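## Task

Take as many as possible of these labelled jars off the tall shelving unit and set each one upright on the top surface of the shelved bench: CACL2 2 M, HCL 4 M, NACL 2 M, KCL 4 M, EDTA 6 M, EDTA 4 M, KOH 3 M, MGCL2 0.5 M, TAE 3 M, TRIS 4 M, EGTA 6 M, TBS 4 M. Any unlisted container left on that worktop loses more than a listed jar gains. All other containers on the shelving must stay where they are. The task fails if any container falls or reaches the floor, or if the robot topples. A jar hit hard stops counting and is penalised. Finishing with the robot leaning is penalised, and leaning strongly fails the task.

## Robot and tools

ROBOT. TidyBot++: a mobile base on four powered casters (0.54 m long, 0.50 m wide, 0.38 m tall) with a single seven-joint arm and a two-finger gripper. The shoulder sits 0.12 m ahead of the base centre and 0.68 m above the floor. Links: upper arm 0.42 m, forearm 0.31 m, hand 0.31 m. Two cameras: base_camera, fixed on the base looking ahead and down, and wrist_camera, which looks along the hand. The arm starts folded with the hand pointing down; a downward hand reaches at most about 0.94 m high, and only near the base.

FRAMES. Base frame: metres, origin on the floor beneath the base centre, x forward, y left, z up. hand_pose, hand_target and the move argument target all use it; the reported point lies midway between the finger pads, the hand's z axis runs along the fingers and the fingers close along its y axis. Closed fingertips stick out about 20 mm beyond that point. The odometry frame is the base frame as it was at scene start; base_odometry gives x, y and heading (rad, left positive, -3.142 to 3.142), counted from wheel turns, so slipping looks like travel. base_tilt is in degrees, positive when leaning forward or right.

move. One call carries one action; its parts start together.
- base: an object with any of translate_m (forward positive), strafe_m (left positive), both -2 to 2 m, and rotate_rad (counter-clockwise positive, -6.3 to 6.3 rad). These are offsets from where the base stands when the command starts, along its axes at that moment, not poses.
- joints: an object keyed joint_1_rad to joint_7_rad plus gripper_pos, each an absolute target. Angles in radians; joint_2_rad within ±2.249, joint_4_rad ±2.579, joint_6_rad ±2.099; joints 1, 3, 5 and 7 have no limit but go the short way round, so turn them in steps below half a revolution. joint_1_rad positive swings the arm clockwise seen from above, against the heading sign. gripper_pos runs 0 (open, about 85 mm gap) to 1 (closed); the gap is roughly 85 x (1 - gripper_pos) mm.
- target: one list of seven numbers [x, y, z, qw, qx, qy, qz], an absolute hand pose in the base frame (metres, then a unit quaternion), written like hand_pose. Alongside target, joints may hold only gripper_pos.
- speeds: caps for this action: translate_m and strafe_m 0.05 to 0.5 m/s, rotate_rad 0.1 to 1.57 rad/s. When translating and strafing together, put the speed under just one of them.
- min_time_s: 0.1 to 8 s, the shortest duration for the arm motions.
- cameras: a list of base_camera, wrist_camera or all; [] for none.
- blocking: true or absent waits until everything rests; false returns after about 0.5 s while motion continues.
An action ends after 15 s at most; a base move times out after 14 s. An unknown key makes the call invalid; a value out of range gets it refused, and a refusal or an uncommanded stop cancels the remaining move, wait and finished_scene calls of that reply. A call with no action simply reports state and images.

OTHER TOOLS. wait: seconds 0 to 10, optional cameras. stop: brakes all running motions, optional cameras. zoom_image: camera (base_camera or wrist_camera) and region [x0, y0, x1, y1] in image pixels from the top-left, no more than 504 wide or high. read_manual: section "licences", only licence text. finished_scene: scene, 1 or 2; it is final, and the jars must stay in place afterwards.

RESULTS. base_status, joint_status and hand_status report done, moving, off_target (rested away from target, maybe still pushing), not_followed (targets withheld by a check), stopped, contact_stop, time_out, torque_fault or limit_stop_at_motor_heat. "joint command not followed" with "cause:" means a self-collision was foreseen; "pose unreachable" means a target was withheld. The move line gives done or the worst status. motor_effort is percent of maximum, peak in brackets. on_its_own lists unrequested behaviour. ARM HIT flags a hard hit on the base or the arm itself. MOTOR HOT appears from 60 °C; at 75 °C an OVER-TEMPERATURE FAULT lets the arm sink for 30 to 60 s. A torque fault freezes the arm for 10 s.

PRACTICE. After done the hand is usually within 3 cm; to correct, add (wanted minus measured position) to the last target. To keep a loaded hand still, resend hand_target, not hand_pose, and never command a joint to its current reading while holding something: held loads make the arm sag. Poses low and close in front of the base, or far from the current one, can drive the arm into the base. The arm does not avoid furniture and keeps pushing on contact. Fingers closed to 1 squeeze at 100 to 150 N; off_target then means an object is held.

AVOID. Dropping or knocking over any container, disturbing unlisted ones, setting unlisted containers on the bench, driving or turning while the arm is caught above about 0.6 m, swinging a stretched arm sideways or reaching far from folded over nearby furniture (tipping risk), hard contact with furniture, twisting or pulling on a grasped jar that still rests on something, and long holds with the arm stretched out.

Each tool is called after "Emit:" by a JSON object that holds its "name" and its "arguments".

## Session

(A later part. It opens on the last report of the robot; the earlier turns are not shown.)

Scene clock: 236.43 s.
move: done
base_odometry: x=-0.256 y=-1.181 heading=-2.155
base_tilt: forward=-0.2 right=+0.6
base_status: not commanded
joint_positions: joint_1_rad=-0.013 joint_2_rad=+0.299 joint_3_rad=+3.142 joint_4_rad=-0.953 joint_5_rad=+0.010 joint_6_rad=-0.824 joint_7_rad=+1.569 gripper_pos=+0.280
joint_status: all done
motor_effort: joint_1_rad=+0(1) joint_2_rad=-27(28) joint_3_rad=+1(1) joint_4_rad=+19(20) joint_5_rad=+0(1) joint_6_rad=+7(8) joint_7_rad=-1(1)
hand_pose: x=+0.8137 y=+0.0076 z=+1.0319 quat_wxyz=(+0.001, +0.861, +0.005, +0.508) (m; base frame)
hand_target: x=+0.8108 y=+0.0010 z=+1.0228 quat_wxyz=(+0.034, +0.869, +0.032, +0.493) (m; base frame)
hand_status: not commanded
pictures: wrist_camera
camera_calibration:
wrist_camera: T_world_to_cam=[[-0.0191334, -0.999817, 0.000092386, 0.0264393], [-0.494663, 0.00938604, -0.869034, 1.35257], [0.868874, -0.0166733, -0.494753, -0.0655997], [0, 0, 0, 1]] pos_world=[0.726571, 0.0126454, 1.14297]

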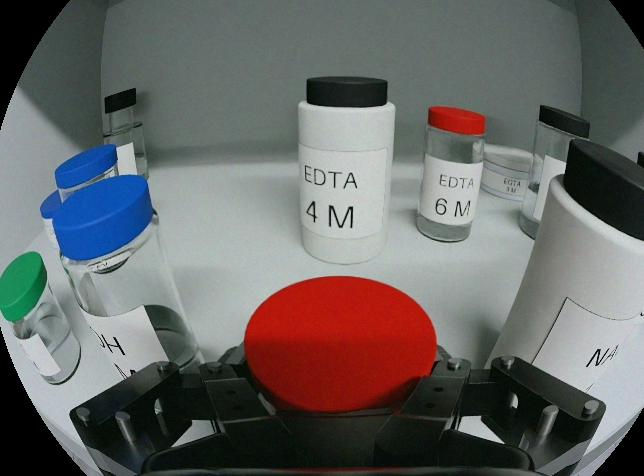

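Emit:
{"name": "move", "arguments": {"joints": {"gripper_pos": 0.36}}}

Emit:
{"name": "move", "arguments": {"joints": {"gripper_pos": 0.44}, "cameras": ["wrist_camera"]}}

Scene clock: 239.40 s.
move: done
base_odometry: x=-0.256 y=-1.181 heading=-2.155
base_tilt: forward=-0.2 right=+0.6
base_status: not commanded
joint_positions: joint_1_rad=-0.013 joint_2_rad=+0.299 joint_3_rad=+3.142 joint_4_rad=-0.952 joint_5_rad=+0.010 joint_6_rad=-0.824 joint_7_rad=+1.569 gripper_pos=+0.344
joint_status: all done
motor_effort: joint_1_rad=+1(1) joint_2_rad=-27(27) joint_3_rad=+1(1) joint_4_rad=+19(19) joint_5_rad=+0(1) joint_6_rad=+8(8) joint_7_rad=-1(1)
hand_pose: x=+0.8137 y=+0.0076 z=+1.0322 quat_wxyz=(+0.001, +0.861, +0.005, +0.508) (m; base frame)
hand_target: x=+0.8108 y=+0.0010 z=+1.0228 quat_wxyz=(+0.034, +0.869, +0.032, +0.493) (m; base frame)
hand_status: not commanded
pictures: none

Scene clock: 239.90 s.
move: off_target
base_odometry: x=-0.256 y=-1.181 heading=-2.155
base_tilt: forward=-0.2 right=+0.7
base_status: not commanded
joint_positions: joint_1_rad=-0.013 joint_2_rad=+0.299 joint_3_rad=+3.142 joint_4_rad=-0.952 joint_5_rad=+0.010 joint_6_rad=-0.824 joint_7_rad=+1.569 gripper_pos=+0.349
joint_status: gripper_pos off_target (ended at +0.349, target +0.440)
motor_effort: joint_1_rad=+1(1) joint_2_rad=-26(27) joint_3_rad=+0(2) joint_4_rad=+18(19) joint_5_rad=+0(1) joint_6_rad=+7(8) joint_7_rad=+0(1)
hand_pose: x=+0.8137 y=+0.0076 z=+1.0322 quat_wxyz=(+0.001, +0.861, +0.005, +0.508) (m; base frame)
hand_target: x=+0.8108 y=+0.0010 z=+1.0228 quat_wxyz=(+0.034, +0.869, +0.032, +0.493) (m; base frame)
hand_status: not commanded
pictures: wrist_camera
camera_calibration:
wrist_camera: T_world_to_cam=[[-0.0191345, -0.999817, 0.0000818041, 0.0264522], [-0.494123, 0.0093854, -0.869342, 1.35279], [0.869182, -0.0166749, -0.494212, -0.0662945], [0, 0, 0, 1]] pos_world=[0.726573, 0.0126454, 1.14327]

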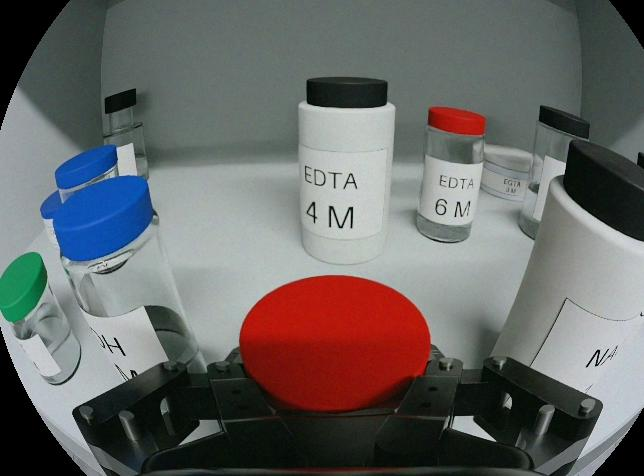

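Emit:
{"name": "move", "arguments": {"joints": {"gripper_pos": 0.5, "joint_2_rad": 0.20, "joint_6_rad": -0.95}, "min_time_s": 2, "cameras": ["wrist_camera"]}}

Scene clock: 247.40 s.
move: off_target
base_odometry: x=-0.256 y=-1.181 heading=-2.155
base_tilt: forward=-0.2 right=+0.6
base_status: not commanded
joint_positions: joint_1_rad=-0.013 joint_2_rad=+0.248 joint_3_rad=+3.142 joint_4_rad=-0.951 joint_5_rad=+0.010 joint_6_rad=-0.912 joint_7_rad=+1.569 gripper_pos=+0.349
joint_status: gripper_pos off_target (ended at +0.349, target +0.500); the others done
motor_effort: joint_1_rad=+0(1) joint_2_rad=-27(29) joint_3_rad=+1(1) joint_4_rad=+20(21) joint_5_rad=-1(1) joint_6_rad=+9(9) joint_7_rad=-1(1)
hand_pose: x=+0.7821 y=+0.0070 z=+1.0441 quat_wxyz=(+0.002, +0.870, +0.005, +0.493) (m; base frame)
hand_target: x=+0.7584 y=-0.0010 z=+1.0686 quat_wxyz=(+0.035, +0.865, +0.029, +0.499) (m; base frame)
hand_status: not commanded
pictures: wrist_camera
camera_calibration:
wrist_camera: T_world_to_cam=[[-0.0197048, -0.999805, 0.00132851, 0.0243712], [-0.524108, 0.00919785, -0.851602, 1.35247], [0.851424, -0.0174769, -0.524187, 0.0123071], [0, 0, 0, 1]] pos_world=[0.698841, 0.0121417, 1.15819]

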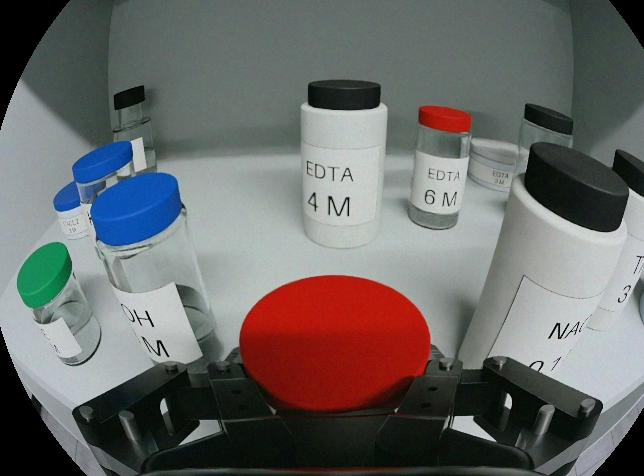

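Emit:
{"name": "move", "arguments": {"joints": {"joint_2_rad": 0.19, "joint_4_rad": -0.77, "joint_6_rad": -1.15}, "min_time_s": 2, "cameras": ["wrist_camera"]}}

Scene clock: 255.47 s.
move: done
base_odometry: x=-0.256 y=-1.181 heading=-2.155
base_tilt: forward=-0.2 right=+0.7
base_status: not commanded
joint_positions: joint_1_rad=-0.013 joint_2_rad=+0.237 joint_3_rad=+3.142 joint_4_rad=-0.793 joint_5_rad=+0.010 joint_6_rad=-1.110 joint_7_rad=+1.569 gripper_pos=+0.349
joint_status: all done
motor_effort: joint_1_rad=+1(1) joint_2_rad=-26(28) joint_3_rad=+1(1) joint_4_rad=+19(21) joint_5_rad=-1(1) joint_6_rad=+9(10) joint_7_rad=-1(1)
hand_pose: x=+0.7493 y=+0.0063 z=+1.0850 quat_wxyz=(+0.002, +0.877, +0.004, +0.480) (m; base frame)
hand_target: x=+0.7230 y=-0.0036 z=+1.1159 quat_wxyz=(+0.035, +0.869, +0.023, +0.493) (m; base frame)
hand_status: not commanded
pictures: wrist_camera
camera_calibration:
wrist_camera: T_world_to_cam=[[-0.0214202, -0.99977, 0.00137431, 0.0242277], [-0.549153, 0.010617, -0.835654, 1.37153], [0.835447, -0.0186546, -0.549254, 0.10074], [0, 0, 0, 1]] pos_world=[0.669534, 0.01154, 1.20142]

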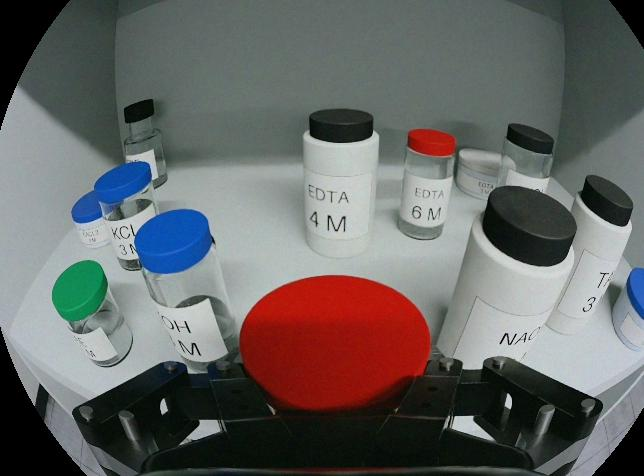

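Emit:
{"name": "zoom_image", "arguments": {"camera": "wrist_camera", "region": [60, 180, 130, 260]}}

Emit:
{"name": "move", "arguments": {"base": {"translate_m": -0.65}, "speeds": {"translate_m": 0.3}, "cameras": ["wrist_camera"]}}

Scaled by 6.300.

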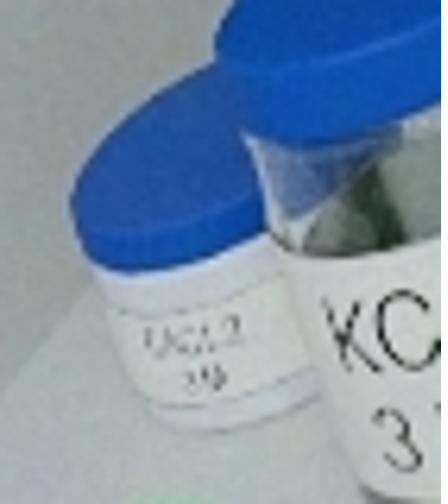

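Scene clock: 261.07 s.
move: done
base_odometry: x=+0.102 y=-0.639 heading=-2.155
base_tilt: forward=-0.2 right=+0.6
base_status: done
joint_positions: joint_1_rad=-0.013 joint_2_rad=+0.216 joint_3_rad=+3.142 joint_4_rad=-0.789 joint_5_rad=+0.011 joint_6_rad=-1.116 joint_7_rad=+1.569 gripper_pos=+0.349
joint_status: not commanded
motor_effort: joint_1_rad=+0(2) joint_2_rad=-25(30) joint_3_rad=+1(2) joint_4_rad=+18(20) joint_5_rad=-1(1) joint_6_rad=+8(9) joint_7_rad=-1(1)
hand_pose: x=+0.7397 y=+0.0060 z=+1.0986 quat_wxyz=(+0.002, +0.873, +0.004, +0.488) (m; base frame)
hand_target: x=+0.7230 y=-0.0036 z=+1.1159 quat_wxyz=(+0.035, +0.869, +0.023, +0.493) (m; base frame)
hand_status: not commanded
pictures: wrist_camera
camera_calibration:
wrist_camera: T_world_to_cam=[[-0.0218844, -0.999759, 0.00158799, 0.0238003], [-0.533214, 0.0103283, -0.845917, 1.37716], [0.845697, -0.0193592, -0.533312, 0.0912011], [0, 0, 0, 1]] pos_world=[0.657711, 0.0113365, 1.21356]

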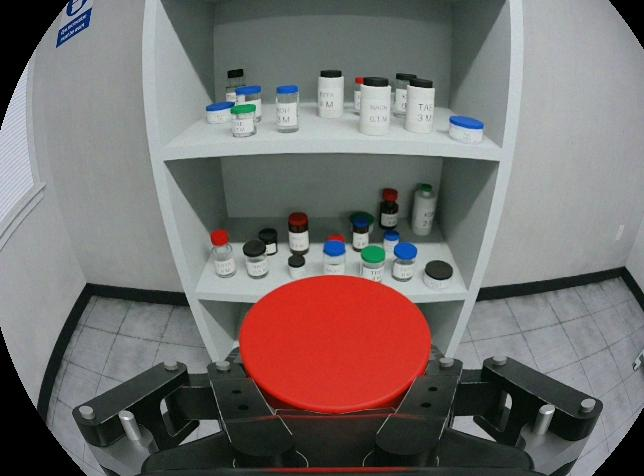

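Emit:
{"name": "move", "arguments": {"base": {"rotate_rad": 3.1416}, "speeds": {"rotate_rad": 1.0}}}

Emit:
{"name": "move", "arguments": {"base": {"translate_m": 1.0, "strafe_m": -0.10}, "speeds": {"translate_m": 0.4}, "cameras": ["wrist_camera", "base_camera"]}}

Scene clock: 279.10 s.
move: done
base_odometry: x=+0.102 y=-0.639 heading=+0.987
base_tilt: forward=-0.2 right=+0.6
base_status: done
joint_positions: joint_1_rad=-0.020 joint_2_rad=+0.216 joint_3_rad=+3.141 joint_4_rad=-0.789 joint_5_rad=+0.014 joint_6_rad=-1.116 joint_7_rad=+1.569 gripper_pos=+0.349
joint_status: not commanded
motor_effort: joint_1_rad=+0(4) joint_2_rad=-25(27) joint_3_rad=+1(3) joint_4_rad=+18(19) joint_5_rad=+0(2) joint_6_rad=+9(10) joint_7_rad=+0(1)
hand_pose: x=+0.7396 y=+0.0102 z=+1.0986 quat_wxyz=(+0.002, +0.873, +0.008, +0.488) (m; base frame)
hand_target: x=+0.7230 y=-0.0036 z=+1.1159 quat_wxyz=(+0.035, +0.869, +0.023, +0.493) (m; base frame)
hand_status: not commanded
pictures: none

Scene clock: 282.63 s.
move: done
base_odometry: x=+0.737 y=+0.140 heading=+0.987
base_tilt: forward=-0.2 right=+0.6
base_status: done
joint_positions: joint_1_rad=-0.020 joint_2_rad=+0.212 joint_3_rad=+3.141 joint_4_rad=-0.788 joint_5_rad=+0.014 joint_6_rad=-1.117 joint_7_rad=+1.569 gripper_pos=+0.349
joint_status: not commanded
motor_effort: joint_1_rad=+0(1) joint_2_rad=-25(29) joint_3_rad=+1(1) joint_4_rad=+19(20) joint_5_rad=+0(1) joint_6_rad=+8(10) joint_7_rad=-1(1)
hand_pose: x=+0.7377 y=+0.0101 z=+1.1014 quat_wxyz=(+0.002, +0.872, +0.008, +0.490) (m; base frame)
hand_target: x=+0.7230 y=-0.0036 z=+1.1159 quat_wxyz=(+0.035, +0.869, +0.023, +0.493) (m; base frame)
hand_status: not commanded
pictures: base_camera, wrist_camera
camera_calibration:
wrist_camera: T_world_to_cam=[[-0.0153175, -0.999874, 0.00407683, 0.0203198], [-0.529902, 0.00466001, -0.848046, 1.37836], [0.84792, -0.0151502, -0.529907, 0.0889398], [0, 0, 0, 1]] pos_world=[0.655291, 0.0152415, 1.21596]

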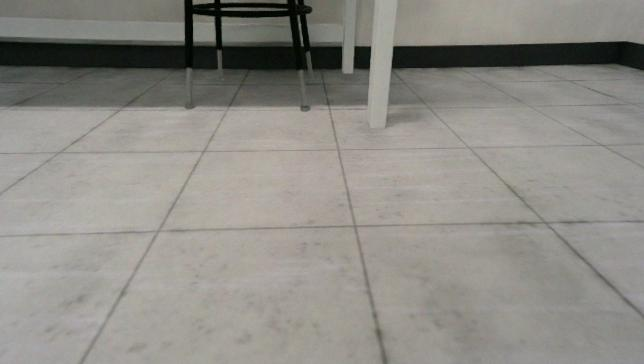

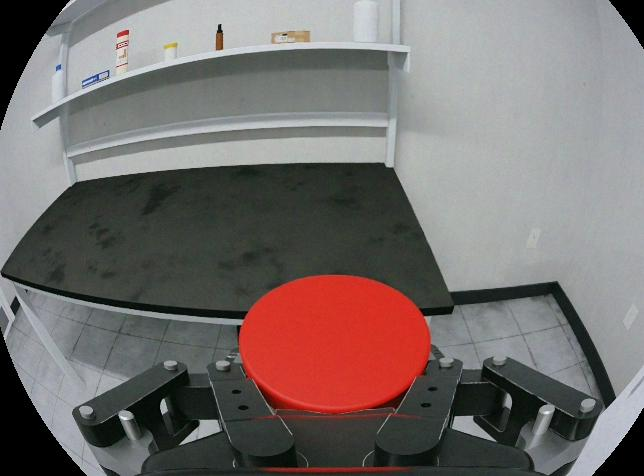

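Emit:
{"name": "move", "arguments": {"base": {"translate_m": 0.45, "strafe_m": -0.08}, "speeds": {"translate_m": 0.3}, "joints": {"joint_2_rad": -0.373, "joint_4_rad": -2.08, "joint_6_rad": -0.367}, "min_time_s": 3, "cameras": ["wrist_camera", "base_camera"]}}

Scene clock: 299.00 s.
move: done
base_odometry: x=+1.052 y=+0.472 heading=+0.987
base_tilt: forward=-0.2 right=+0.6
base_status: done
joint_positions: joint_1_rad=-0.020 joint_2_rad=-0.342 joint_3_rad=+3.141 joint_4_rad=-2.067 joint_5_rad=+0.014 joint_6_rad=-0.423 joint_7_rad=+1.569 gripper_pos=+0.349
joint_status: all done
motor_effort: joint_1_rad=+0(2) joint_2_rad=-8(25) joint_3_rad=+1(2) joint_4_rad=+20(22) joint_5_rad=-1(1) joint_6_rad=+8(10) joint_7_rad=-1(1)
hand_pose: x=+0.5493 y=+0.0084 z=+0.8600 quat_wxyz=(+0.000, +0.879, +0.013, +0.477) (m; base frame)
hand_target: x=+0.5499 y=+0.0033 z=+0.8810 quat_wxyz=(+0.028, +0.860, +0.044, +0.508) (m; base frame)
hand_status: not commanded
pictures: base_camera, wrist_camera
camera_calibration:
wrist_camera: T_world_to_cam=[[-0.00562507, -0.999958, 0.00718791, 0.00867315], [-0.556107, -0.00284588, -0.831106, 1.07377], [0.831091, -0.00867228, -0.556068, 0.15253], [0, 0, 0, 1]] pos_world=[0.470415, 0.0130514, 0.977172]

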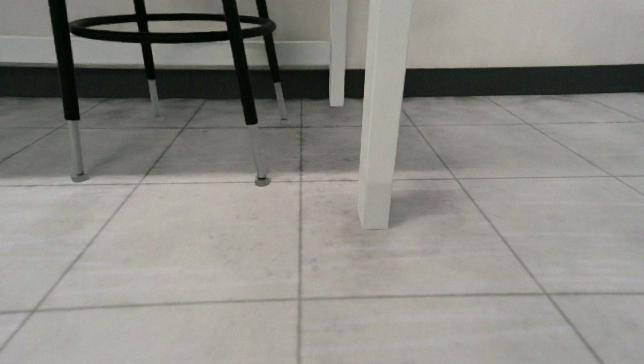

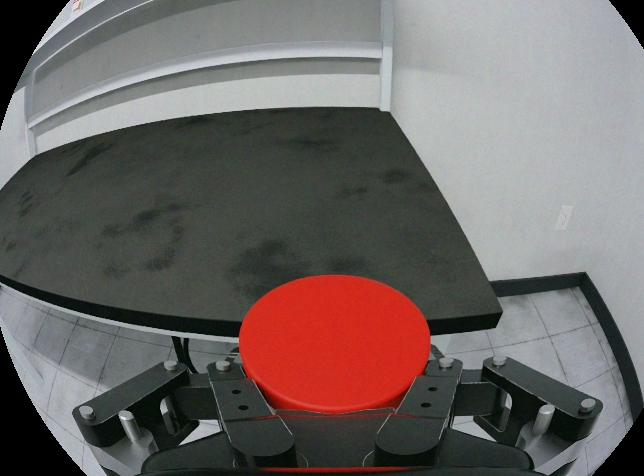

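Emit:
{"name": "move", "arguments": {"joints": {"joint_2_rad": -0.40, "joint_4_rad": -1.99}, "min_time_s": 1.5}}

Emit:
{"name": "move", "arguments": {"base": {"translate_m": 0.25}, "speeds": {"translate_m": 0.25}, "cameras": ["wrist_camera", "base_camera"]}}

Scene clock: 311.97 s.
move: done
base_odometry: x=+1.052 y=+0.472 heading=+0.987
base_tilt: forward=-0.2 right=+0.7
base_status: not commanded
joint_positions: joint_1_rad=-0.020 joint_2_rad=-0.370 joint_3_rad=+3.141 joint_4_rad=-2.014 joint_5_rad=+0.014 joint_6_rad=-0.422 joint_7_rad=+1.569 gripper_pos=+0.349
joint_status: all done
motor_effort: joint_1_rad=+0(1) joint_2_rad=-8(9) joint_3_rad=+1(2) joint_4_rad=+21(22) joint_5_rad=-1(2) joint_6_rad=+9(9) joint_7_rad=-1(1)
hand_pose: x=+0.5544 y=+0.0086 z=+0.9034 quat_wxyz=(+0.000, +0.859, +0.012, +0.512) (m; base frame)
hand_target: x=+0.5578 y=+0.0034 z=+0.9462 quat_wxyz=(+0.030, +0.828, +0.042, +0.558) (m; base frame)
hand_status: not commanded
pictures: none

Scene clock: 313.80 s.
move: done
base_odometry: x=+1.190 y=+0.681 heading=+0.987
base_tilt: forward=-0.2 right=+0.7
base_status: done
joint_positions: joint_1_rad=-0.020 joint_2_rad=-0.384 joint_3_rad=+3.141 joint_4_rad=-2.013 joint_5_rad=+0.014 joint_6_rad=-0.419 joint_7_rad=+1.569 gripper_pos=+0.349
joint_status: not commanded
motor_effort: joint_1_rad=+0(1) joint_2_rad=-8(11) joint_3_rad=+1(2) joint_4_rad=+21(22) joint_5_rad=+0(1) joint_6_rad=+8(10) joint_7_rad=-1(1)
hand_pose: x=+0.5516 y=+0.0085 z=+0.9108 quat_wxyz=(+0.000, +0.854, +0.012, +0.520) (m; base frame)
hand_target: x=+0.5578 y=+0.0034 z=+0.9462 quat_wxyz=(+0.030, +0.828, +0.042, +0.558) (m; base frame)
hand_status: not commanded
pictures: base_camera, wrist_camera
camera_calibration:
wrist_camera: T_world_to_cam=[[-0.00611188, -0.999971, 0.00457418, 0.0111156], [-0.470114, -0.00116395, -0.882605, 1.11662], [0.882585, -0.00754476, -0.470093, 0.0721756], [0, 0, 0, 1]] pos_world=[0.461306, 0.0129595, 1.01941]

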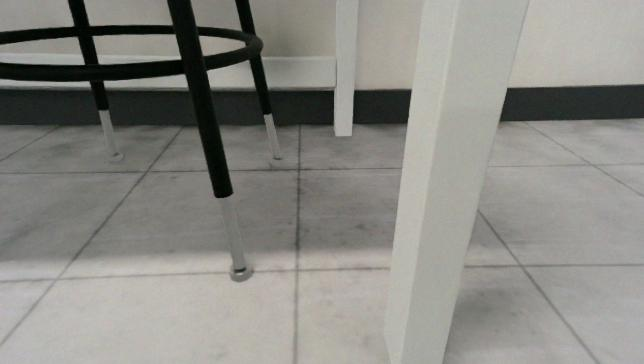

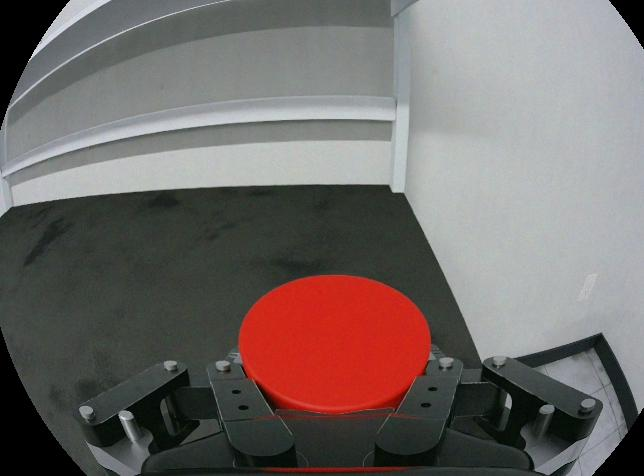

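Emit:
{"name": "move", "arguments": {"joints": {"joint_2_rad": -0.345, "joint_4_rad": -2.235, "joint_6_rad": -0.145}, "min_time_s": 2, "cameras": ["wrist_camera"]}}

Scene clock: 325.60 s.
move: done
base_odometry: x=+1.190 y=+0.681 heading=+0.987
base_tilt: forward=-0.2 right=+0.6
base_status: not commanded
joint_positions: joint_1_rad=-0.020 joint_2_rad=-0.356 joint_3_rad=+3.141 joint_4_rad=-2.222 joint_5_rad=+0.014 joint_6_rad=-0.201 joint_7_rad=+1.569 gripper_pos=+0.349
joint_status: all done
motor_effort: joint_1_rad=+0(1) joint_2_rad=-7(8) joint_3_rad=+1(2) joint_4_rad=+21(22) joint_5_rad=-1(1) joint_6_rad=+9(10) joint_7_rad=+0(1)
hand_pose: x=+0.5467 y=+0.0093 z=+0.8366 quat_wxyz=(-0.001, +0.859, +0.014, +0.512) (m; base frame)
hand_target: x=+0.5535 y=+0.0073 z=+0.8398 quat_wxyz=(+0.024, +0.849, +0.048, +0.525) (m; base frame)
hand_status: not commanded
pictures: wrist_camera
camera_calibration:
wrist_camera: T_world_to_cam=[[-0.00298996, -0.999986, 0.00442317, 0.0106505], [-0.486647, -0.00240904, -0.873595, 1.05035], [0.873593, -0.00476454, -0.486633, 0.0602839], [0, 0, 0, 1]] pos_world=[0.458518, 0.0134679, 0.94687]

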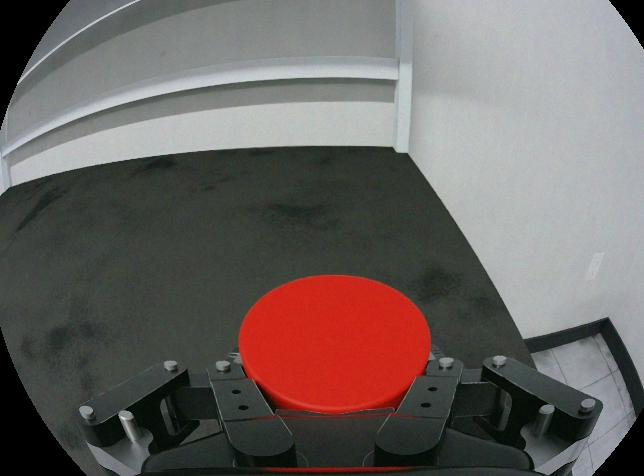

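Emit:
{"name": "move", "arguments": {"joints": {"joint_4_rad": -2.30, "joint_6_rad": -0.08}, "min_time_s": 1.5}}

Emit:
{"name": "move", "arguments": {"joints": {"joint_2_rad": -0.335, "joint_4_rad": -2.33, "joint_6_rad": -0.03}, "min_time_s": 1.5, "cameras": ["wrist_camera"]}}

Scene clock: 335.27 s.
move: done
base_odometry: x=+1.190 y=+0.681 heading=+0.987
base_tilt: forward=-0.2 right=+0.7
base_status: not commanded
joint_positions: joint_1_rad=-0.020 joint_2_rad=-0.356 joint_3_rad=+3.141 joint_4_rad=-2.285 joint_5_rad=+0.014 joint_6_rad=-0.137 joint_7_rad=+1.569 gripper_pos=+0.349
joint_status: all done
motor_effort: joint_1_rad=+0(1) joint_2_rad=-7(8) joint_3_rad=+1(2) joint_4_rad=+20(21) joint_5_rad=+0(1) joint_6_rad=+9(10) joint_7_rad=-1(1)
hand_pose: x=+0.5407 y=+0.0095 z=+0.8184 quat_wxyz=(-0.001, +0.858, +0.014, +0.513) (m; base frame)
hand_target: x=+0.5464 y=+0.0084 z=+0.8206 quat_wxyz=(+0.023, +0.849, +0.049, +0.525) (m; base frame)
hand_status: not commanded
pictures: none

Scene clock: 337.07 s.
move: done
base_odometry: x=+1.190 y=+0.681 heading=+0.987
base_tilt: forward=-0.2 right=+0.7
base_status: not commanded
joint_positions: joint_1_rad=-0.020 joint_2_rad=-0.348 joint_3_rad=+3.141 joint_4_rad=-2.314 joint_5_rad=+0.014 joint_6_rad=-0.087 joint_7_rad=+1.569 gripper_pos=+0.349
joint_status: all done
motor_effort: joint_1_rad=+0(1) joint_2_rad=-8(8) joint_3_rad=+1(2) joint_4_rad=+20(21) joint_5_rad=+0(1) joint_6_rad=+9(10) joint_7_rad=+0(1)
hand_pose: x=+0.5413 y=+0.0097 z=+0.8120 quat_wxyz=(-0.001, +0.855, +0.014, +0.518) (m; base frame)
hand_target: x=+0.5468 y=+0.0093 z=+0.8132 quat_wxyz=(+0.022, +0.847, +0.050, +0.529) (m; base frame)
hand_status: not commanded
pictures: wrist_camera
camera_calibration:
wrist_camera: T_world_to_cam=[[-0.00145328, -0.999993, 0.00355306, 0.0109584], [-0.474365, -0.00243848, -0.880325, 1.02511], [0.880327, -0.00296481, -0.474358, 0.0394529], [0, 0, 0, 1]] pos_world=[0.451563, 0.013575, 0.921108]

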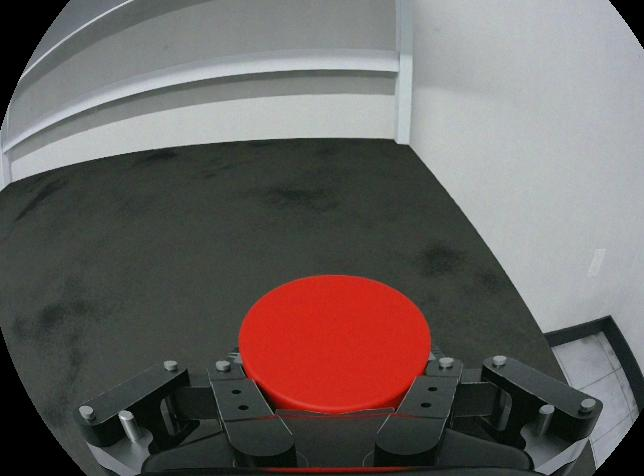

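Emit:
{"name": "move", "arguments": {"joints": {"joint_2_rad": -0.315, "joint_4_rad": -2.345, "joint_6_rad": -0.015}, "min_time_s": 1.5}}

Emit:
{"name": "move", "arguments": {"joints": {"joint_2_rad": -0.30, "joint_4_rad": -2.37, "joint_6_rad": 0.01}, "min_time_s": 1.5}}

Emit:
{"name": "move", "arguments": {"joints": {"joint_2_rad": -0.285, "joint_4_rad": -2.39, "joint_6_rad": 0.03}, "min_time_s": 1.5, "cameras": ["wrist_camera"]}}

Scene clock: 342.60 s.
move: done
base_odometry: x=+1.190 y=+0.681 heading=+0.987
base_tilt: forward=-0.2 right=+0.7
base_status: not commanded
joint_positions: joint_1_rad=-0.020 joint_2_rad=-0.329 joint_3_rad=+3.141 joint_4_rad=-2.328 joint_5_rad=+0.014 joint_6_rad=-0.070 joint_7_rad=+1.569 gripper_pos=+0.349
joint_status: all done
motor_effort: joint_1_rad=+0(1) joint_2_rad=-8(9) joint_3_rad=+1(2) joint_4_rad=+19(21) joint_5_rad=-1(1) joint_6_rad=+9(10) joint_7_rad=+0(1)
hand_pose: x=+0.5423 y=+0.0098 z=+0.8005 quat_wxyz=(-0.002, +0.860, +0.014, +0.511) (m; base frame)
hand_target: x=+0.5473 y=+0.0096 z=+0.8004 quat_wxyz=(+0.021, +0.852, +0.051, +0.521) (m; base frame)
hand_status: not commanded
pictures: none

Scene clock: 344.40 s.
move: done
base_odometry: x=+1.190 y=+0.681 heading=+0.987
base_tilt: forward=-0.1 right=+0.6
base_status: not commanded
joint_positions: joint_1_rad=-0.020 joint_2_rad=-0.325 joint_3_rad=+3.141 joint_4_rad=-2.342 joint_5_rad=+0.014 joint_6_rad=-0.034 joint_7_rad=+1.569 gripper_pos=+0.349
joint_status: all done
motor_effort: joint_1_rad=+1(1) joint_2_rad=-6(8) joint_3_rad=+1(2) joint_4_rad=+17(20) joint_5_rad=-1(1) joint_6_rad=+7(9) joint_7_rad=+0(1)
hand_pose: x=+0.5442 y=+0.0100 z=+0.8009 quat_wxyz=(-0.002, +0.855, +0.014, +0.519) (m; base frame)
hand_target: x=+0.5453 y=+0.0101 z=+0.7870 quat_wxyz=(+0.020, +0.856, +0.051, +0.514) (m; base frame)
hand_status: not commanded
pictures: none

Scene clock: 346.20 s.
move: done
base_odometry: x=+1.190 y=+0.681 heading=+0.987
base_tilt: forward=-0.2 right=+0.7
base_status: not commanded
joint_positions: joint_1_rad=-0.020 joint_2_rad=-0.319 joint_3_rad=+3.141 joint_4_rad=-2.353 joint_5_rad=+0.014 joint_6_rad=-0.003 joint_7_rad=+1.569 gripper_pos=+0.349
joint_status: all done
motor_effort: joint_1_rad=+1(1) joint_2_rad=-4(7) joint_3_rad=+1(2) joint_4_rad=+15(18) joint_5_rad=-1(1) joint_6_rad=+6(8) joint_7_rad=+0(1)
hand_pose: x=+0.5463 y=+0.0102 z=+0.8012 quat_wxyz=(-0.002, +0.851, +0.014, +0.525) (m; base frame)
hand_target: x=+0.5437 y=+0.0104 z=+0.7751 quat_wxyz=(+0.019, +0.860, +0.052, +0.508) (m; base frame)
hand_status: not commanded
pictures: wrist_camera
camera_calibration:
wrist_camera: T_world_to_cam=[[-0.000435544, -0.999996, 0.00277121, 0.0115602], [-0.460089, -0.00226009, -0.88787, 1.0161], [0.887873, -0.00166171, -0.460086, 0.014396], [0, 0, 0, 1]] pos_world=[0.454718, 0.0138806, 0.908753]

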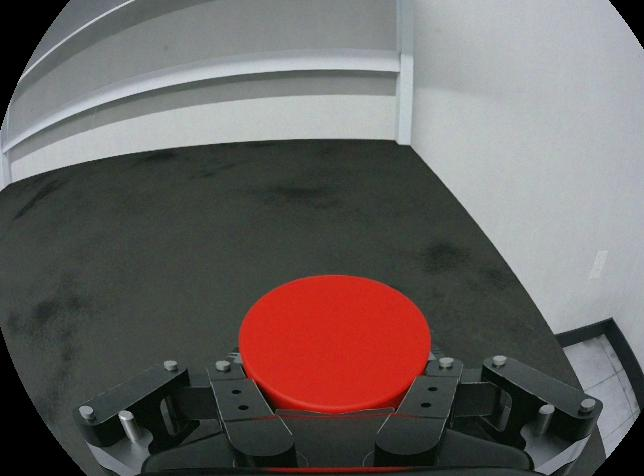

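Emit:
{"name": "move", "arguments": {"joints": {"joint_2_rad": -0.305, "joint_4_rad": -2.35, "joint_6_rad": -0.06}, "min_time_s": 1.5}}

Emit:
{"name": "move", "arguments": {"joints": {"gripper_pos": 0.3}, "cameras": ["wrist_camera"]}}

Scene clock: 351.10 s.
move: done
base_odometry: x=+1.190 y=+0.681 heading=+0.987
base_tilt: forward=-0.2 right=+0.6
base_status: not commanded
joint_positions: joint_1_rad=-0.020 joint_2_rad=-0.319 joint_3_rad=+3.141 joint_4_rad=-2.350 joint_5_rad=+0.014 joint_6_rad=-0.008 joint_7_rad=+1.569 gripper_pos=+0.349
joint_status: all done
motor_effort: joint_1_rad=+1(1) joint_2_rad=-5(5) joint_3_rad=+2(2) joint_4_rad=+16(17) joint_5_rad=+0(1) joint_6_rad=+5(7) joint_7_rad=+0(1)
hand_pose: x=+0.5463 y=+0.0102 z=+0.8013 quat_wxyz=(-0.002, +0.852, +0.014, +0.524) (m; base frame)
hand_target: x=+0.5402 y=+0.0087 z=+0.7811 quat_wxyz=(+0.021, +0.867, +0.051, +0.495) (m; base frame)
hand_status: not commanded
pictures: none

Scene clock: 351.87 s.
move: done
base_odometry: x=+1.190 y=+0.681 heading=+0.987
base_tilt: forward=-0.2 right=+0.7
base_status: not commanded
joint_positions: joint_1_rad=-0.020 joint_2_rad=-0.317 joint_3_rad=+3.141 joint_4_rad=-2.350 joint_5_rad=+0.014 joint_6_rad=-0.020 joint_7_rad=+1.569 gripper_pos=+0.300
joint_status: all done
motor_effort: joint_1_rad=+0(1) joint_2_rad=-7(8) joint_3_rad=+1(2) joint_4_rad=+18(19) joint_5_rad=-1(1) joint_6_rad=+7(8) joint_7_rad=-1(1)
hand_pose: x=+0.5449 y=+0.0101 z=+0.7968 quat_wxyz=(-0.002, +0.856, +0.014, +0.518) (m; base frame)
hand_target: x=+0.5402 y=+0.0087 z=+0.7811 quat_wxyz=(+0.021, +0.867, +0.051, +0.495) (m; base frame)
hand_status: not commanded
pictures: wrist_camera
camera_calibration:
wrist_camera: T_world_to_cam=[[-0.000605139, -0.999995, 0.00322866, 0.0112289], [-0.47515, -0.00255338, -0.879901, 1.01346], [0.879904, -0.00206656, -0.475146, 0.0298868], [0, 0, 0, 1]] pos_world=[0.455255, 0.0138783, 0.905908]

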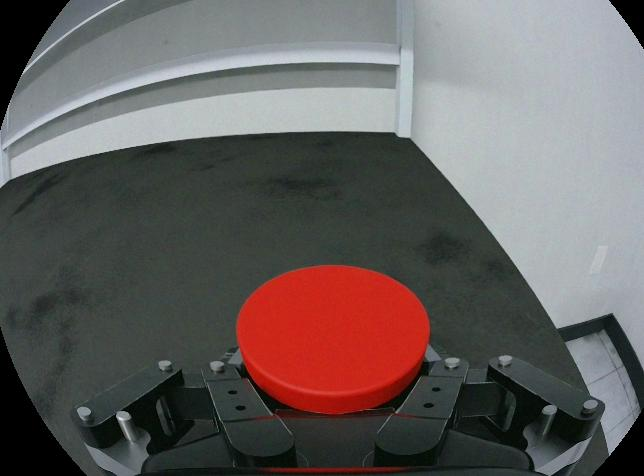

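Emit:
{"name": "move", "arguments": {"joints": {"gripper_pos": 0.0}}}

Emit:
{"name": "move", "arguments": {"base": {"translate_m": -0.2}, "speeds": {"translate_m": 0.15}, "cameras": ["wrist_camera"]}}

Scene clock: 355.47 s.
move: done
base_odometry: x=+1.190 y=+0.681 heading=+0.987
base_tilt: forward=-0.2 right=+0.6
base_status: not commanded
joint_positions: joint_1_rad=-0.020 joint_2_rad=-0.317 joint_3_rad=+3.141 joint_4_rad=-2.350 joint_5_rad=+0.014 joint_6_rad=-0.020 joint_7_rad=+1.569 gripper_pos=+0.000
joint_status: all done
motor_effort: joint_1_rad=+1(1) joint_2_rad=-7(7) joint_3_rad=+1(1) joint_4_rad=+18(19) joint_5_rad=+0(1) joint_6_rad=+8(8) joint_7_rad=+0(1)
hand_pose: x=+0.5449 y=+0.0101 z=+0.7968 quat_wxyz=(-0.002, +0.856, +0.014, +0.518) (m; base frame)
hand_target: x=+0.5402 y=+0.0087 z=+0.7811 quat_wxyz=(+0.021, +0.867, +0.051, +0.495) (m; base frame)
hand_status: not commanded
pictures: none

Scene clock: 357.47 s.
move: done
base_odometry: x=+1.079 y=+0.514 heading=+0.987
base_tilt: forward=-0.2 right=+0.7
base_status: done
joint_positions: joint_1_rad=-0.020 joint_2_rad=-0.311 joint_3_rad=+3.141 joint_4_rad=-2.350 joint_5_rad=+0.014 joint_6_rad=-0.020 joint_7_rad=+1.569 gripper_pos=+0.000
joint_status: not commanded
motor_effort: joint_1_rad=+0(1) joint_2_rad=-7(9) joint_3_rad=+1(2) joint_4_rad=+18(19) joint_5_rad=-1(1) joint_6_rad=+7(8) joint_7_rad=-1(1)
hand_pose: x=+0.5456 y=+0.0101 z=+0.7942 quat_wxyz=(-0.002, +0.857, +0.014, +0.515) (m; base frame)
hand_target: x=+0.5402 y=+0.0087 z=+0.7811 quat_wxyz=(+0.021, +0.867, +0.051, +0.495) (m; base frame)
hand_status: not commanded
pictures: wrist_camera
camera_calibration:
wrist_camera: T_world_to_cam=[[-0.000538527, -0.999994, 0.00332057, 0.0111225], [-0.480612, -0.0026531, -0.876929, 1.01215], [0.876933, -0.00206816, -0.480608, 0.0340116], [0, 0, 0, 1]] pos_world=[0.456631, 0.0138781, 0.903892]

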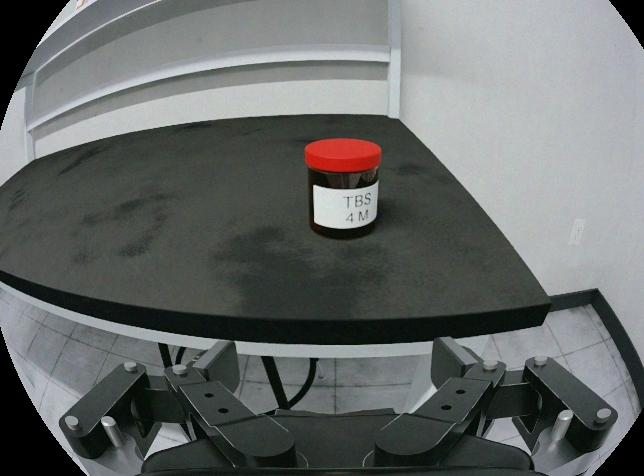

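Emit:
{"name": "move", "arguments": {"base": {"translate_m": -0.4}, "joints": {"joint_2_rad": 0.265, "joint_4_rad": -0.92, "joint_6_rad": -0.925, "joint_1_rad": -0.02, "joint_5_rad": 0.04}, "min_time_s": 2.5}}

Emit:
{"name": "move", "arguments": {"base": {"translate_m": -1.274, "strafe_m": 0.075, "rotate_rad": 3.1416}, "speeds": {"rotate_rad": 1.2}, "cameras": ["wrist_camera"]}}

Scene clock: 414.33 s.
move: done
base_odometry: x=+0.859 y=+0.180 heading=+0.987
base_tilt: forward=-0.2 right=+0.7
base_status: done
joint_positions: joint_1_rad=-0.020 joint_2_rad=+0.241 joint_3_rad=+3.141 joint_4_rad=-0.935 joint_5_rad=+0.014 joint_6_rad=-0.878 joint_7_rad=+1.569 gripper_pos=+0.000
joint_status: all done
motor_effort: joint_1_rad=+0(2) joint_2_rad=-25(26) joint_3_rad=+1(2) joint_4_rad=+18(21) joint_5_rad=+0(1) joint_6_rad=+7(9) joint_7_rad=+0(1)
hand_pose: x=+0.7850 y=+0.0117 z=+1.0668 quat_wxyz=(+0.001, +0.856, +0.009, +0.517) (m; base frame)
hand_target: x=+0.7876 y=+0.0048 z=+1.0465 quat_wxyz=(+0.025, +0.869, +0.028, +0.493) (m; base frame)
hand_status: not commanded
pictures: none

Scene clock: 419.00 s.
move: done
base_odometry: x=+0.095 y=-0.842 heading=-2.154
base_tilt: forward=-0.2 right=+0.7
base_status: done
joint_positions: joint_1_rad=-0.024 joint_2_rad=+0.264 joint_3_rad=+3.140 joint_4_rad=-0.934 joint_5_rad=+0.014 joint_6_rad=-0.880 joint_7_rad=+1.569 gripper_pos=+0.000
joint_status: not commanded
motor_effort: joint_1_rad=+0(5) joint_2_rad=-26(30) joint_3_rad=+1(3) joint_4_rad=+18(20) joint_5_rad=+0(2) joint_6_rad=+7(8) joint_7_rad=+0(1)
hand_pose: x=+0.7933 y=+0.0156 z=+1.0516 quat_wxyz=(+0.000, +0.862, +0.012, +0.507) (m; base frame)
hand_target: x=+0.7876 y=+0.0048 z=+1.0465 quat_wxyz=(+0.025, +0.869, +0.028, +0.493) (m; base frame)
hand_status: not commanded
pictures: wrist_camera
camera_calibration:
wrist_camera: T_world_to_cam=[[-0.00667904, -0.99997, 0.0038853, 0.0201606], [-0.49596, -0.0000612499, -0.868345, 1.3601], [0.86832, -0.00772666, -0.495945, -0.0365163], [0, 0, 0, 1]] pos_world=[0.706397, 0.0199612, 1.16285]

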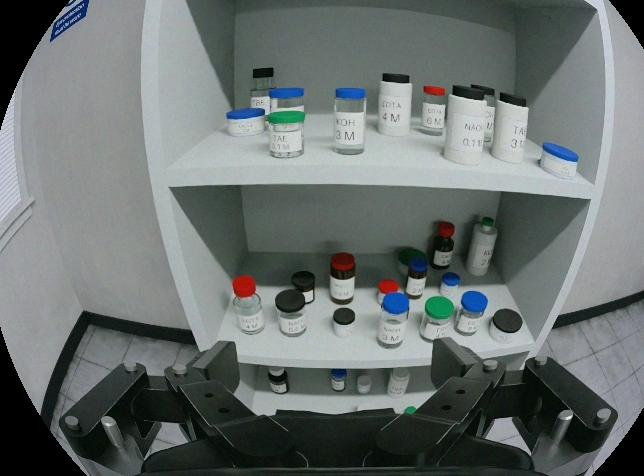

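Emit:
{"name": "move", "arguments": {"base": {"translate_m": 0.39, "strafe_m": -0.018}, "speeds": {"translate_m": 0.35}, "joints": {"joint_2_rad": 0.243}, "cameras": ["wrist_camera"]}}

Scene clock: 428.57 s.
move: done
base_odometry: x=-0.135 y=-1.158 heading=-2.154
base_tilt: forward=-0.2 right=+0.6
base_status: done
joint_positions: joint_1_rad=-0.024 joint_2_rad=+0.253 joint_3_rad=+3.140 joint_4_rad=-0.931 joint_5_rad=+0.014 joint_6_rad=-0.883 joint_7_rad=+1.569 gripper_pos=+0.000
joint_status: all done
motor_effort: joint_1_rad=+1(1) joint_2_rad=-25(29) joint_3_rad=+1(1) joint_4_rad=+19(20) joint_5_rad=+0(1) joint_6_rad=+8(8) joint_7_rad=-1(1)
hand_pose: x=+0.7891 y=+0.0154 z=+1.0599 quat_wxyz=(+0.000, +0.859, +0.012, +0.512) (m; base frame)
hand_target: x=+0.7794 y=+0.0046 z=+1.0611 quat_wxyz=(+0.025, +0.864, +0.028, +0.502) (m; base frame)
hand_status: not commanded
pictures: wrist_camera
camera_calibration:
wrist_camera: T_world_to_cam=[[-0.00677606, -0.999971, 0.00349822, 0.0204174], [-0.486177, 0.000237415, -0.87386, 1.36321], [0.873834, -0.00762209, -0.486164, -0.0434189], [0, 0, 0, 1]] pos_world=[0.700841, 0.0197623, 1.17008]

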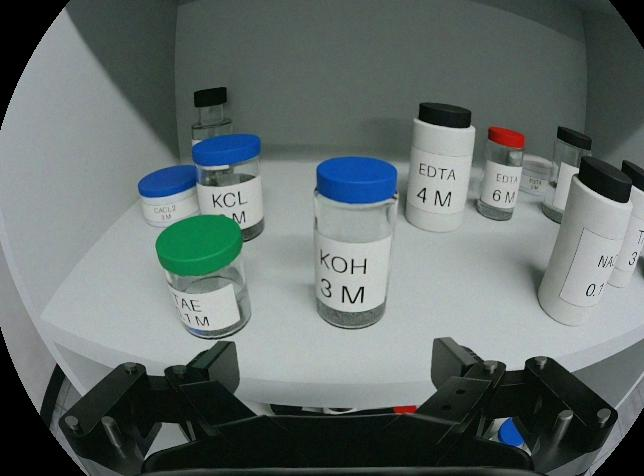

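Emit:
{"name": "move", "arguments": {"base": {"translate_m": 0.085, "strafe_m": -0.010}, "speeds": {"translate_m": 0.15}, "cameras": ["wrist_camera"]}}

Scene clock: 434.53 s.
move: done
base_odometry: x=-0.190 y=-1.223 heading=-2.154
base_tilt: forward=-0.2 right=+0.6
base_status: done
joint_positions: joint_1_rad=-0.024 joint_2_rad=+0.252 joint_3_rad=+3.140 joint_4_rad=-0.930 joint_5_rad=+0.014 joint_6_rad=-0.884 joint_7_rad=+1.569 gripper_pos=+0.000
joint_status: not commanded
motor_effort: joint_1_rad=+1(2) joint_2_rad=-26(30) joint_3_rad=+1(2) joint_4_rad=+19(20) joint_5_rad=+0(1) joint_6_rad=+7(8) joint_7_rad=-1(1)
hand_pose: x=+0.7886 y=+0.0154 z=+1.0605 quat_wxyz=(+0.000, +0.859, +0.012, +0.512) (m; base frame)
hand_target: x=+0.7794 y=+0.0046 z=+1.0611 quat_wxyz=(+0.025, +0.864, +0.028, +0.502) (m; base frame)
hand_status: not commanded
pictures: wrist_camera
camera_calibration:
wrist_camera: T_world_to_cam=[[-0.00677724, -0.999971, 0.0034956, 0.0204159], [-0.485863, 0.000237541, -0.874035, 1.36348], [0.874009, -0.00762193, -0.485851, -0.0431803], [0, 0, 0, 1]] pos_world=[0.700342, 0.0197623, 1.17068]

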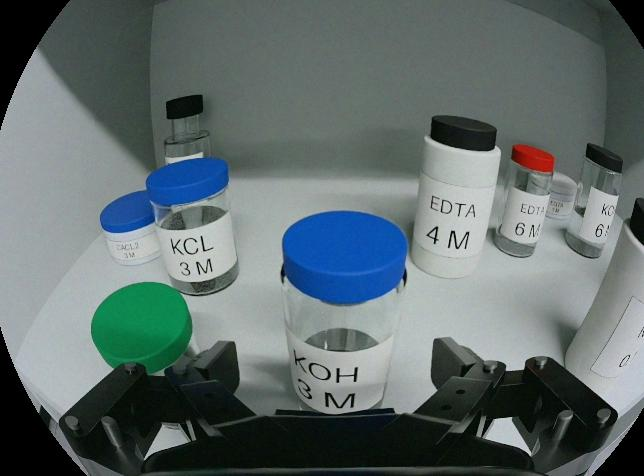

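Emit:
{"name": "zoom_image", "arguments": {"camera": "wrist_camera", "region": [95, 185, 165, 270]}}

Emit:
{"name": "zoom_image", "arguments": {"camera": "wrist_camera", "region": [270, 200, 420, 420]}}

Scaled by 5.929.

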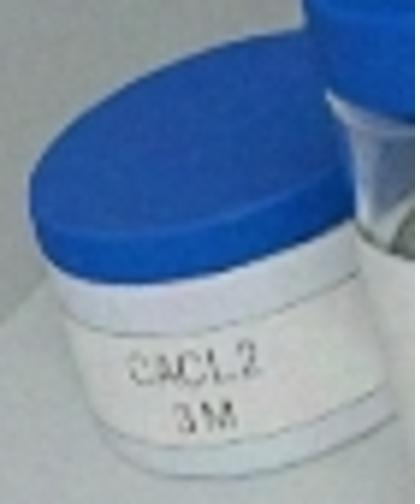

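Scaled by 2.291.

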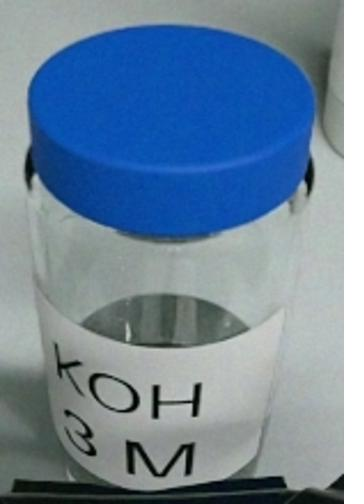

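Emit:
{"name": "move", "arguments": {"base": {"translate_m": 0.036, "strafe_m": -0.002}, "speeds": {"translate_m": 0.1}, "cameras": ["wrist_camera"]}}

Scene clock: 443.07 s.
move: done
base_odometry: x=-0.212 y=-1.252 heading=-2.154
base_tilt: forward=-0.2 right=+0.6
base_status: done
joint_positions: joint_1_rad=-0.024 joint_2_rad=+0.250 joint_3_rad=+3.140 joint_4_rad=-0.930 joint_5_rad=+0.014 joint_6_rad=-0.884 joint_7_rad=+1.569 gripper_pos=+0.000
joint_status: not commanded
motor_effort: joint_1_rad=+1(2) joint_2_rad=-25(30) joint_3_rad=+1(2) joint_4_rad=+18(19) joint_5_rad=+0(1) joint_6_rad=+7(8) joint_7_rad=+0(1)
hand_pose: x=+0.7879 y=+0.0154 z=+1.0616 quat_wxyz=(+0.000, +0.858, +0.012, +0.513) (m; base frame)
hand_target: x=+0.7794 y=+0.0046 z=+1.0611 quat_wxyz=(+0.025, +0.864, +0.028, +0.502) (m; base frame)
hand_status: not commanded
pictures: wrist_camera
camera_calibration:
wrist_camera: T_world_to_cam=[[-0.00678172, -0.999971, 0.00348638, 0.0204202], [-0.484649, 0.000237193, -0.874709, 1.36386], [0.874682, -0.0076217, -0.484637, -0.0438042], [0, 0, 0, 1]] pos_world=[0.699447, 0.0197623, 1.17168]

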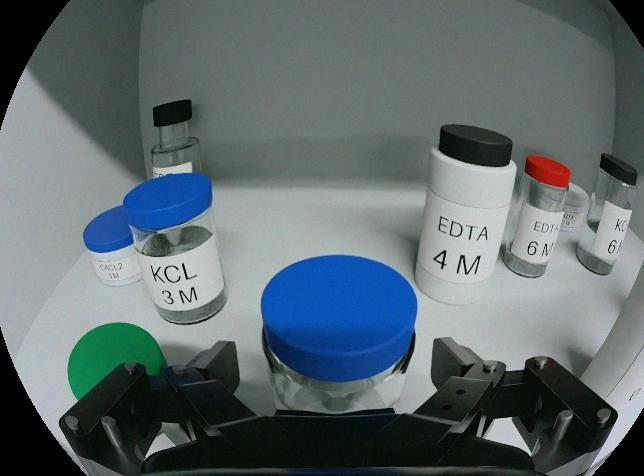

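Emit:
{"name": "move", "arguments": {"base": {"translate_m": 0.006}, "speeds": {"translate_m": 0.1}}}

Emit:
{"name": "move", "arguments": {"joints": {"gripper_pos": 0.36}}}

Emit:
{"name": "move", "arguments": {"joints": {"gripper_pos": 0.46}, "cameras": ["wrist_camera"]}}

Scene clock: 450.97 s.
move: done
base_odometry: x=-0.215 y=-1.257 heading=-2.154
base_tilt: forward=-0.1 right=+0.6
base_status: done
joint_positions: joint_1_rad=-0.024 joint_2_rad=+0.250 joint_3_rad=+3.140 joint_4_rad=-0.930 joint_5_rad=+0.014 joint_6_rad=-0.885 joint_7_rad=+1.569 gripper_pos=+0.000
joint_status: not commanded
motor_effort: joint_1_rad=+0(1) joint_2_rad=-25(31) joint_3_rad=+1(2) joint_4_rad=+18(19) joint_5_rad=+0(2) joint_6_rad=+8(8) joint_7_rad=-1(1)
hand_pose: x=+0.7878 y=+0.0154 z=+1.0618 quat_wxyz=(+0.000, +0.858, +0.012, +0.513) (m; base frame)
hand_target: x=+0.7794 y=+0.0046 z=+1.0611 quat_wxyz=(+0.025, +0.864, +0.028, +0.502) (m; base frame)
hand_status: not commanded
pictures: none

Scene clock: 451.70 s.
move: done
base_odometry: x=-0.215 y=-1.257 heading=-2.154
base_tilt: forward=-0.2 right=+0.7
base_status: not commanded
joint_positions: joint_1_rad=-0.024 joint_2_rad=+0.250 joint_3_rad=+3.140 joint_4_rad=-0.930 joint_5_rad=+0.014 joint_6_rad=-0.885 joint_7_rad=+1.569 gripper_pos=+0.360
joint_status: all done
motor_effort: joint_1_rad=+0(1) joint_2_rad=-26(26) joint_3_rad=+1(1) joint_4_rad=+19(19) joint_5_rad=+0(1) joint_6_rad=+8(8) joint_7_rad=-1(1)
hand_pose: x=+0.7878 y=+0.0154 z=+1.0618 quat_wxyz=(+0.000, +0.858, +0.012, +0.513) (m; base frame)
hand_target: x=+0.7794 y=+0.0046 z=+1.0611 quat_wxyz=(+0.025, +0.864, +0.028, +0.502) (m; base frame)
hand_status: not commanded
pictures: none

Scene clock: 452.23 s.
move: off_target
base_odometry: x=-0.215 y=-1.257 heading=-2.154
base_tilt: forward=-0.2 right=+0.6
base_status: not commanded
joint_positions: joint_1_rad=-0.024 joint_2_rad=+0.250 joint_3_rad=+3.140 joint_4_rad=-0.929 joint_5_rad=+0.014 joint_6_rad=-0.885 joint_7_rad=+1.569 gripper_pos=+0.420
joint_status: gripper_pos off_target (ended at +0.420, target +0.460)
motor_effort: joint_1_rad=+1(1) joint_2_rad=-26(26) joint_3_rad=+1(1) joint_4_rad=+18(19) joint_5_rad=+0(1) joint_6_rad=+8(8) joint_7_rad=-1(1)
hand_pose: x=+0.7878 y=+0.0154 z=+1.0621 quat_wxyz=(+0.000, +0.858, +0.012, +0.513) (m; base frame)
hand_target: x=+0.7794 y=+0.0046 z=+1.0611 quat_wxyz=(+0.025, +0.864, +0.028, +0.502) (m; base frame)
hand_status: not commanded
pictures: wrist_camera
camera_calibration:
wrist_camera: T_world_to_cam=[[-0.00678434, -0.999971, 0.00348145, 0.0204254], [-0.484063, 0.000237668, -0.875033, 1.36422], [0.875007, -0.00762177, -0.48405, -0.0443907], [0, 0, 0, 1]] pos_world=[0.69935, 0.0197623, 1.17218]

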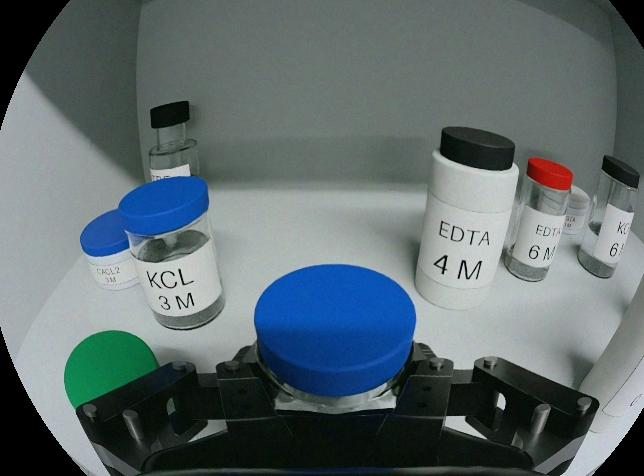

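Emit:
{"name": "move", "arguments": {"joints": {"gripper_pos": 0.57, "joint_2_rad": 0.15, "joint_4_rad": -0.75, "joint_6_rad": -1.20}, "min_time_s": 2, "cameras": ["wrist_camera"]}}

Scene clock: 462.33 s.
move: off_target
base_odometry: x=-0.215 y=-1.257 heading=-2.154
base_tilt: forward=-0.2 right=+0.6
base_status: not commanded
joint_positions: joint_1_rad=-0.024 joint_2_rad=+0.192 joint_3_rad=+3.140 joint_4_rad=-0.773 joint_5_rad=+0.014 joint_6_rad=-1.162 joint_7_rad=+1.569 gripper_pos=+0.420
joint_status: gripper_pos off_target (ended at +0.420, target +0.570); the others done
motor_effort: joint_1_rad=+0(1) joint_2_rad=-24(28) joint_3_rad=+1(1) joint_4_rad=+19(21) joint_5_rad=+0(1) joint_6_rad=+9(9) joint_7_rad=-1(1)
hand_pose: x=+0.7221 y=+0.0131 z=+1.1094 quat_wxyz=(+0.000, +0.874, +0.010, +0.486) (m; base frame)
hand_target: x=+0.6968 y=+0.0013 z=+1.1363 quat_wxyz=(+0.025, +0.867, +0.023, +0.497) (m; base frame)
hand_status: not commanded
pictures: wrist_camera
camera_calibration:
wrist_camera: T_world_to_cam=[[-0.00996409, -0.999943, 0.00389236, 0.0192709], [-0.538365, 0.00208431, -0.842709, 1.377], [0.842653, -0.0104923, -0.538355, 0.11962], [0, 0, 0, 1]] pos_world=[0.640723, 0.0176547, 1.22473]

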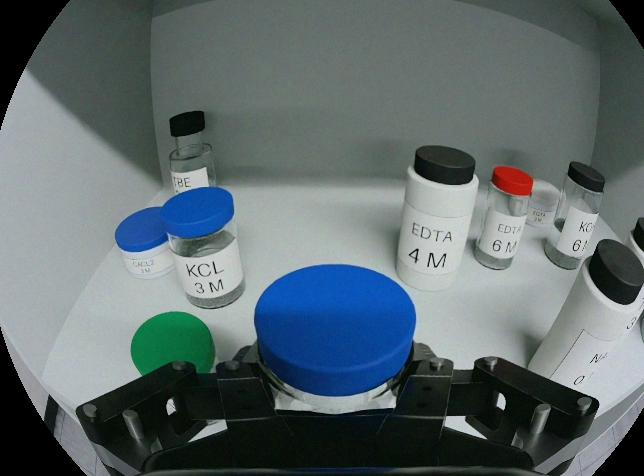

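Emit:
{"name": "move", "arguments": {"base": {"translate_m": -0.5}, "speeds": {"translate_m": 0.35}}}

Emit:
{"name": "move", "arguments": {"base": {"translate_m": -1.617, "strafe_m": -0.02, "rotate_rad": -3.1416}, "speeds": {"rotate_rad": 1.0}, "cameras": ["wrist_camera"]}}

Scene clock: 471.00 s.
move: done
base_odometry: x=+0.060 y=-0.840 heading=-2.154
base_tilt: forward=-0.2 right=+0.7
base_status: done
joint_positions: joint_1_rad=-0.024 joint_2_rad=+0.174 joint_3_rad=+3.140 joint_4_rad=-0.770 joint_5_rad=+0.014 joint_6_rad=-1.167 joint_7_rad=+1.569 gripper_pos=+0.420
joint_status: not commanded
motor_effort: joint_1_rad=+0(4) joint_2_rad=-23(29) joint_3_rad=+1(3) joint_4_rad=+19(20) joint_5_rad=+0(2) joint_6_rad=+9(10) joint_7_rad=-1(1)
hand_pose: x=+0.7132 y=+0.0128 z=+1.1206 quat_wxyz=(+0.000, +0.870, +0.010, +0.493) (m; base frame)
hand_target: x=+0.6968 y=+0.0013 z=+1.1363 quat_wxyz=(+0.025, +0.867, +0.023, +0.497) (m; base frame)
hand_status: not commanded
pictures: none

Scene clock: 475.97 s.
move: done
base_odometry: x=+0.934 y=+0.521 heading=+0.988
base_tilt: forward=-0.2 right=+0.6
base_status: done
joint_positions: joint_1_rad=-0.022 joint_2_rad=+0.175 joint_3_rad=+3.140 joint_4_rad=-0.770 joint_5_rad=+0.014 joint_6_rad=-1.167 joint_7_rad=+1.569 gripper_pos=+0.420
joint_status: not commanded
motor_effort: joint_1_rad=+0(4) joint_2_rad=-23(28) joint_3_rad=+1(3) joint_4_rad=+18(20) joint_5_rad=+1(2) joint_6_rad=+8(9) joint_7_rad=-1(1)
hand_pose: x=+0.7135 y=+0.0107 z=+1.1203 quat_wxyz=(+0.001, +0.870, +0.009, +0.493) (m; base frame)
hand_target: x=+0.6968 y=+0.0013 z=+1.1363 quat_wxyz=(+0.025, +0.867, +0.023, +0.497) (m; base frame)
hand_status: not commanded
pictures: wrist_camera
camera_calibration:
wrist_camera: T_world_to_cam=[[-0.0136755, -0.9999, 0.00346456, 0.0199901], [-0.525076, 0.0042326, -0.851045, 1.38153], [0.850945, -0.0134576, -0.525082, 0.111969], [0, 0, 0, 1]] pos_world=[0.630404, 0.0156474, 1.23447]

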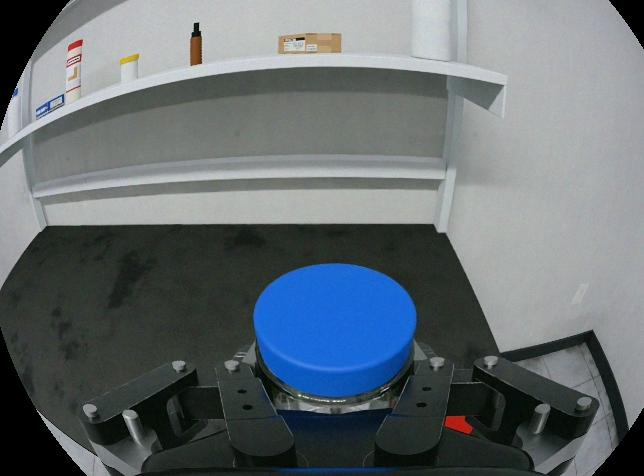

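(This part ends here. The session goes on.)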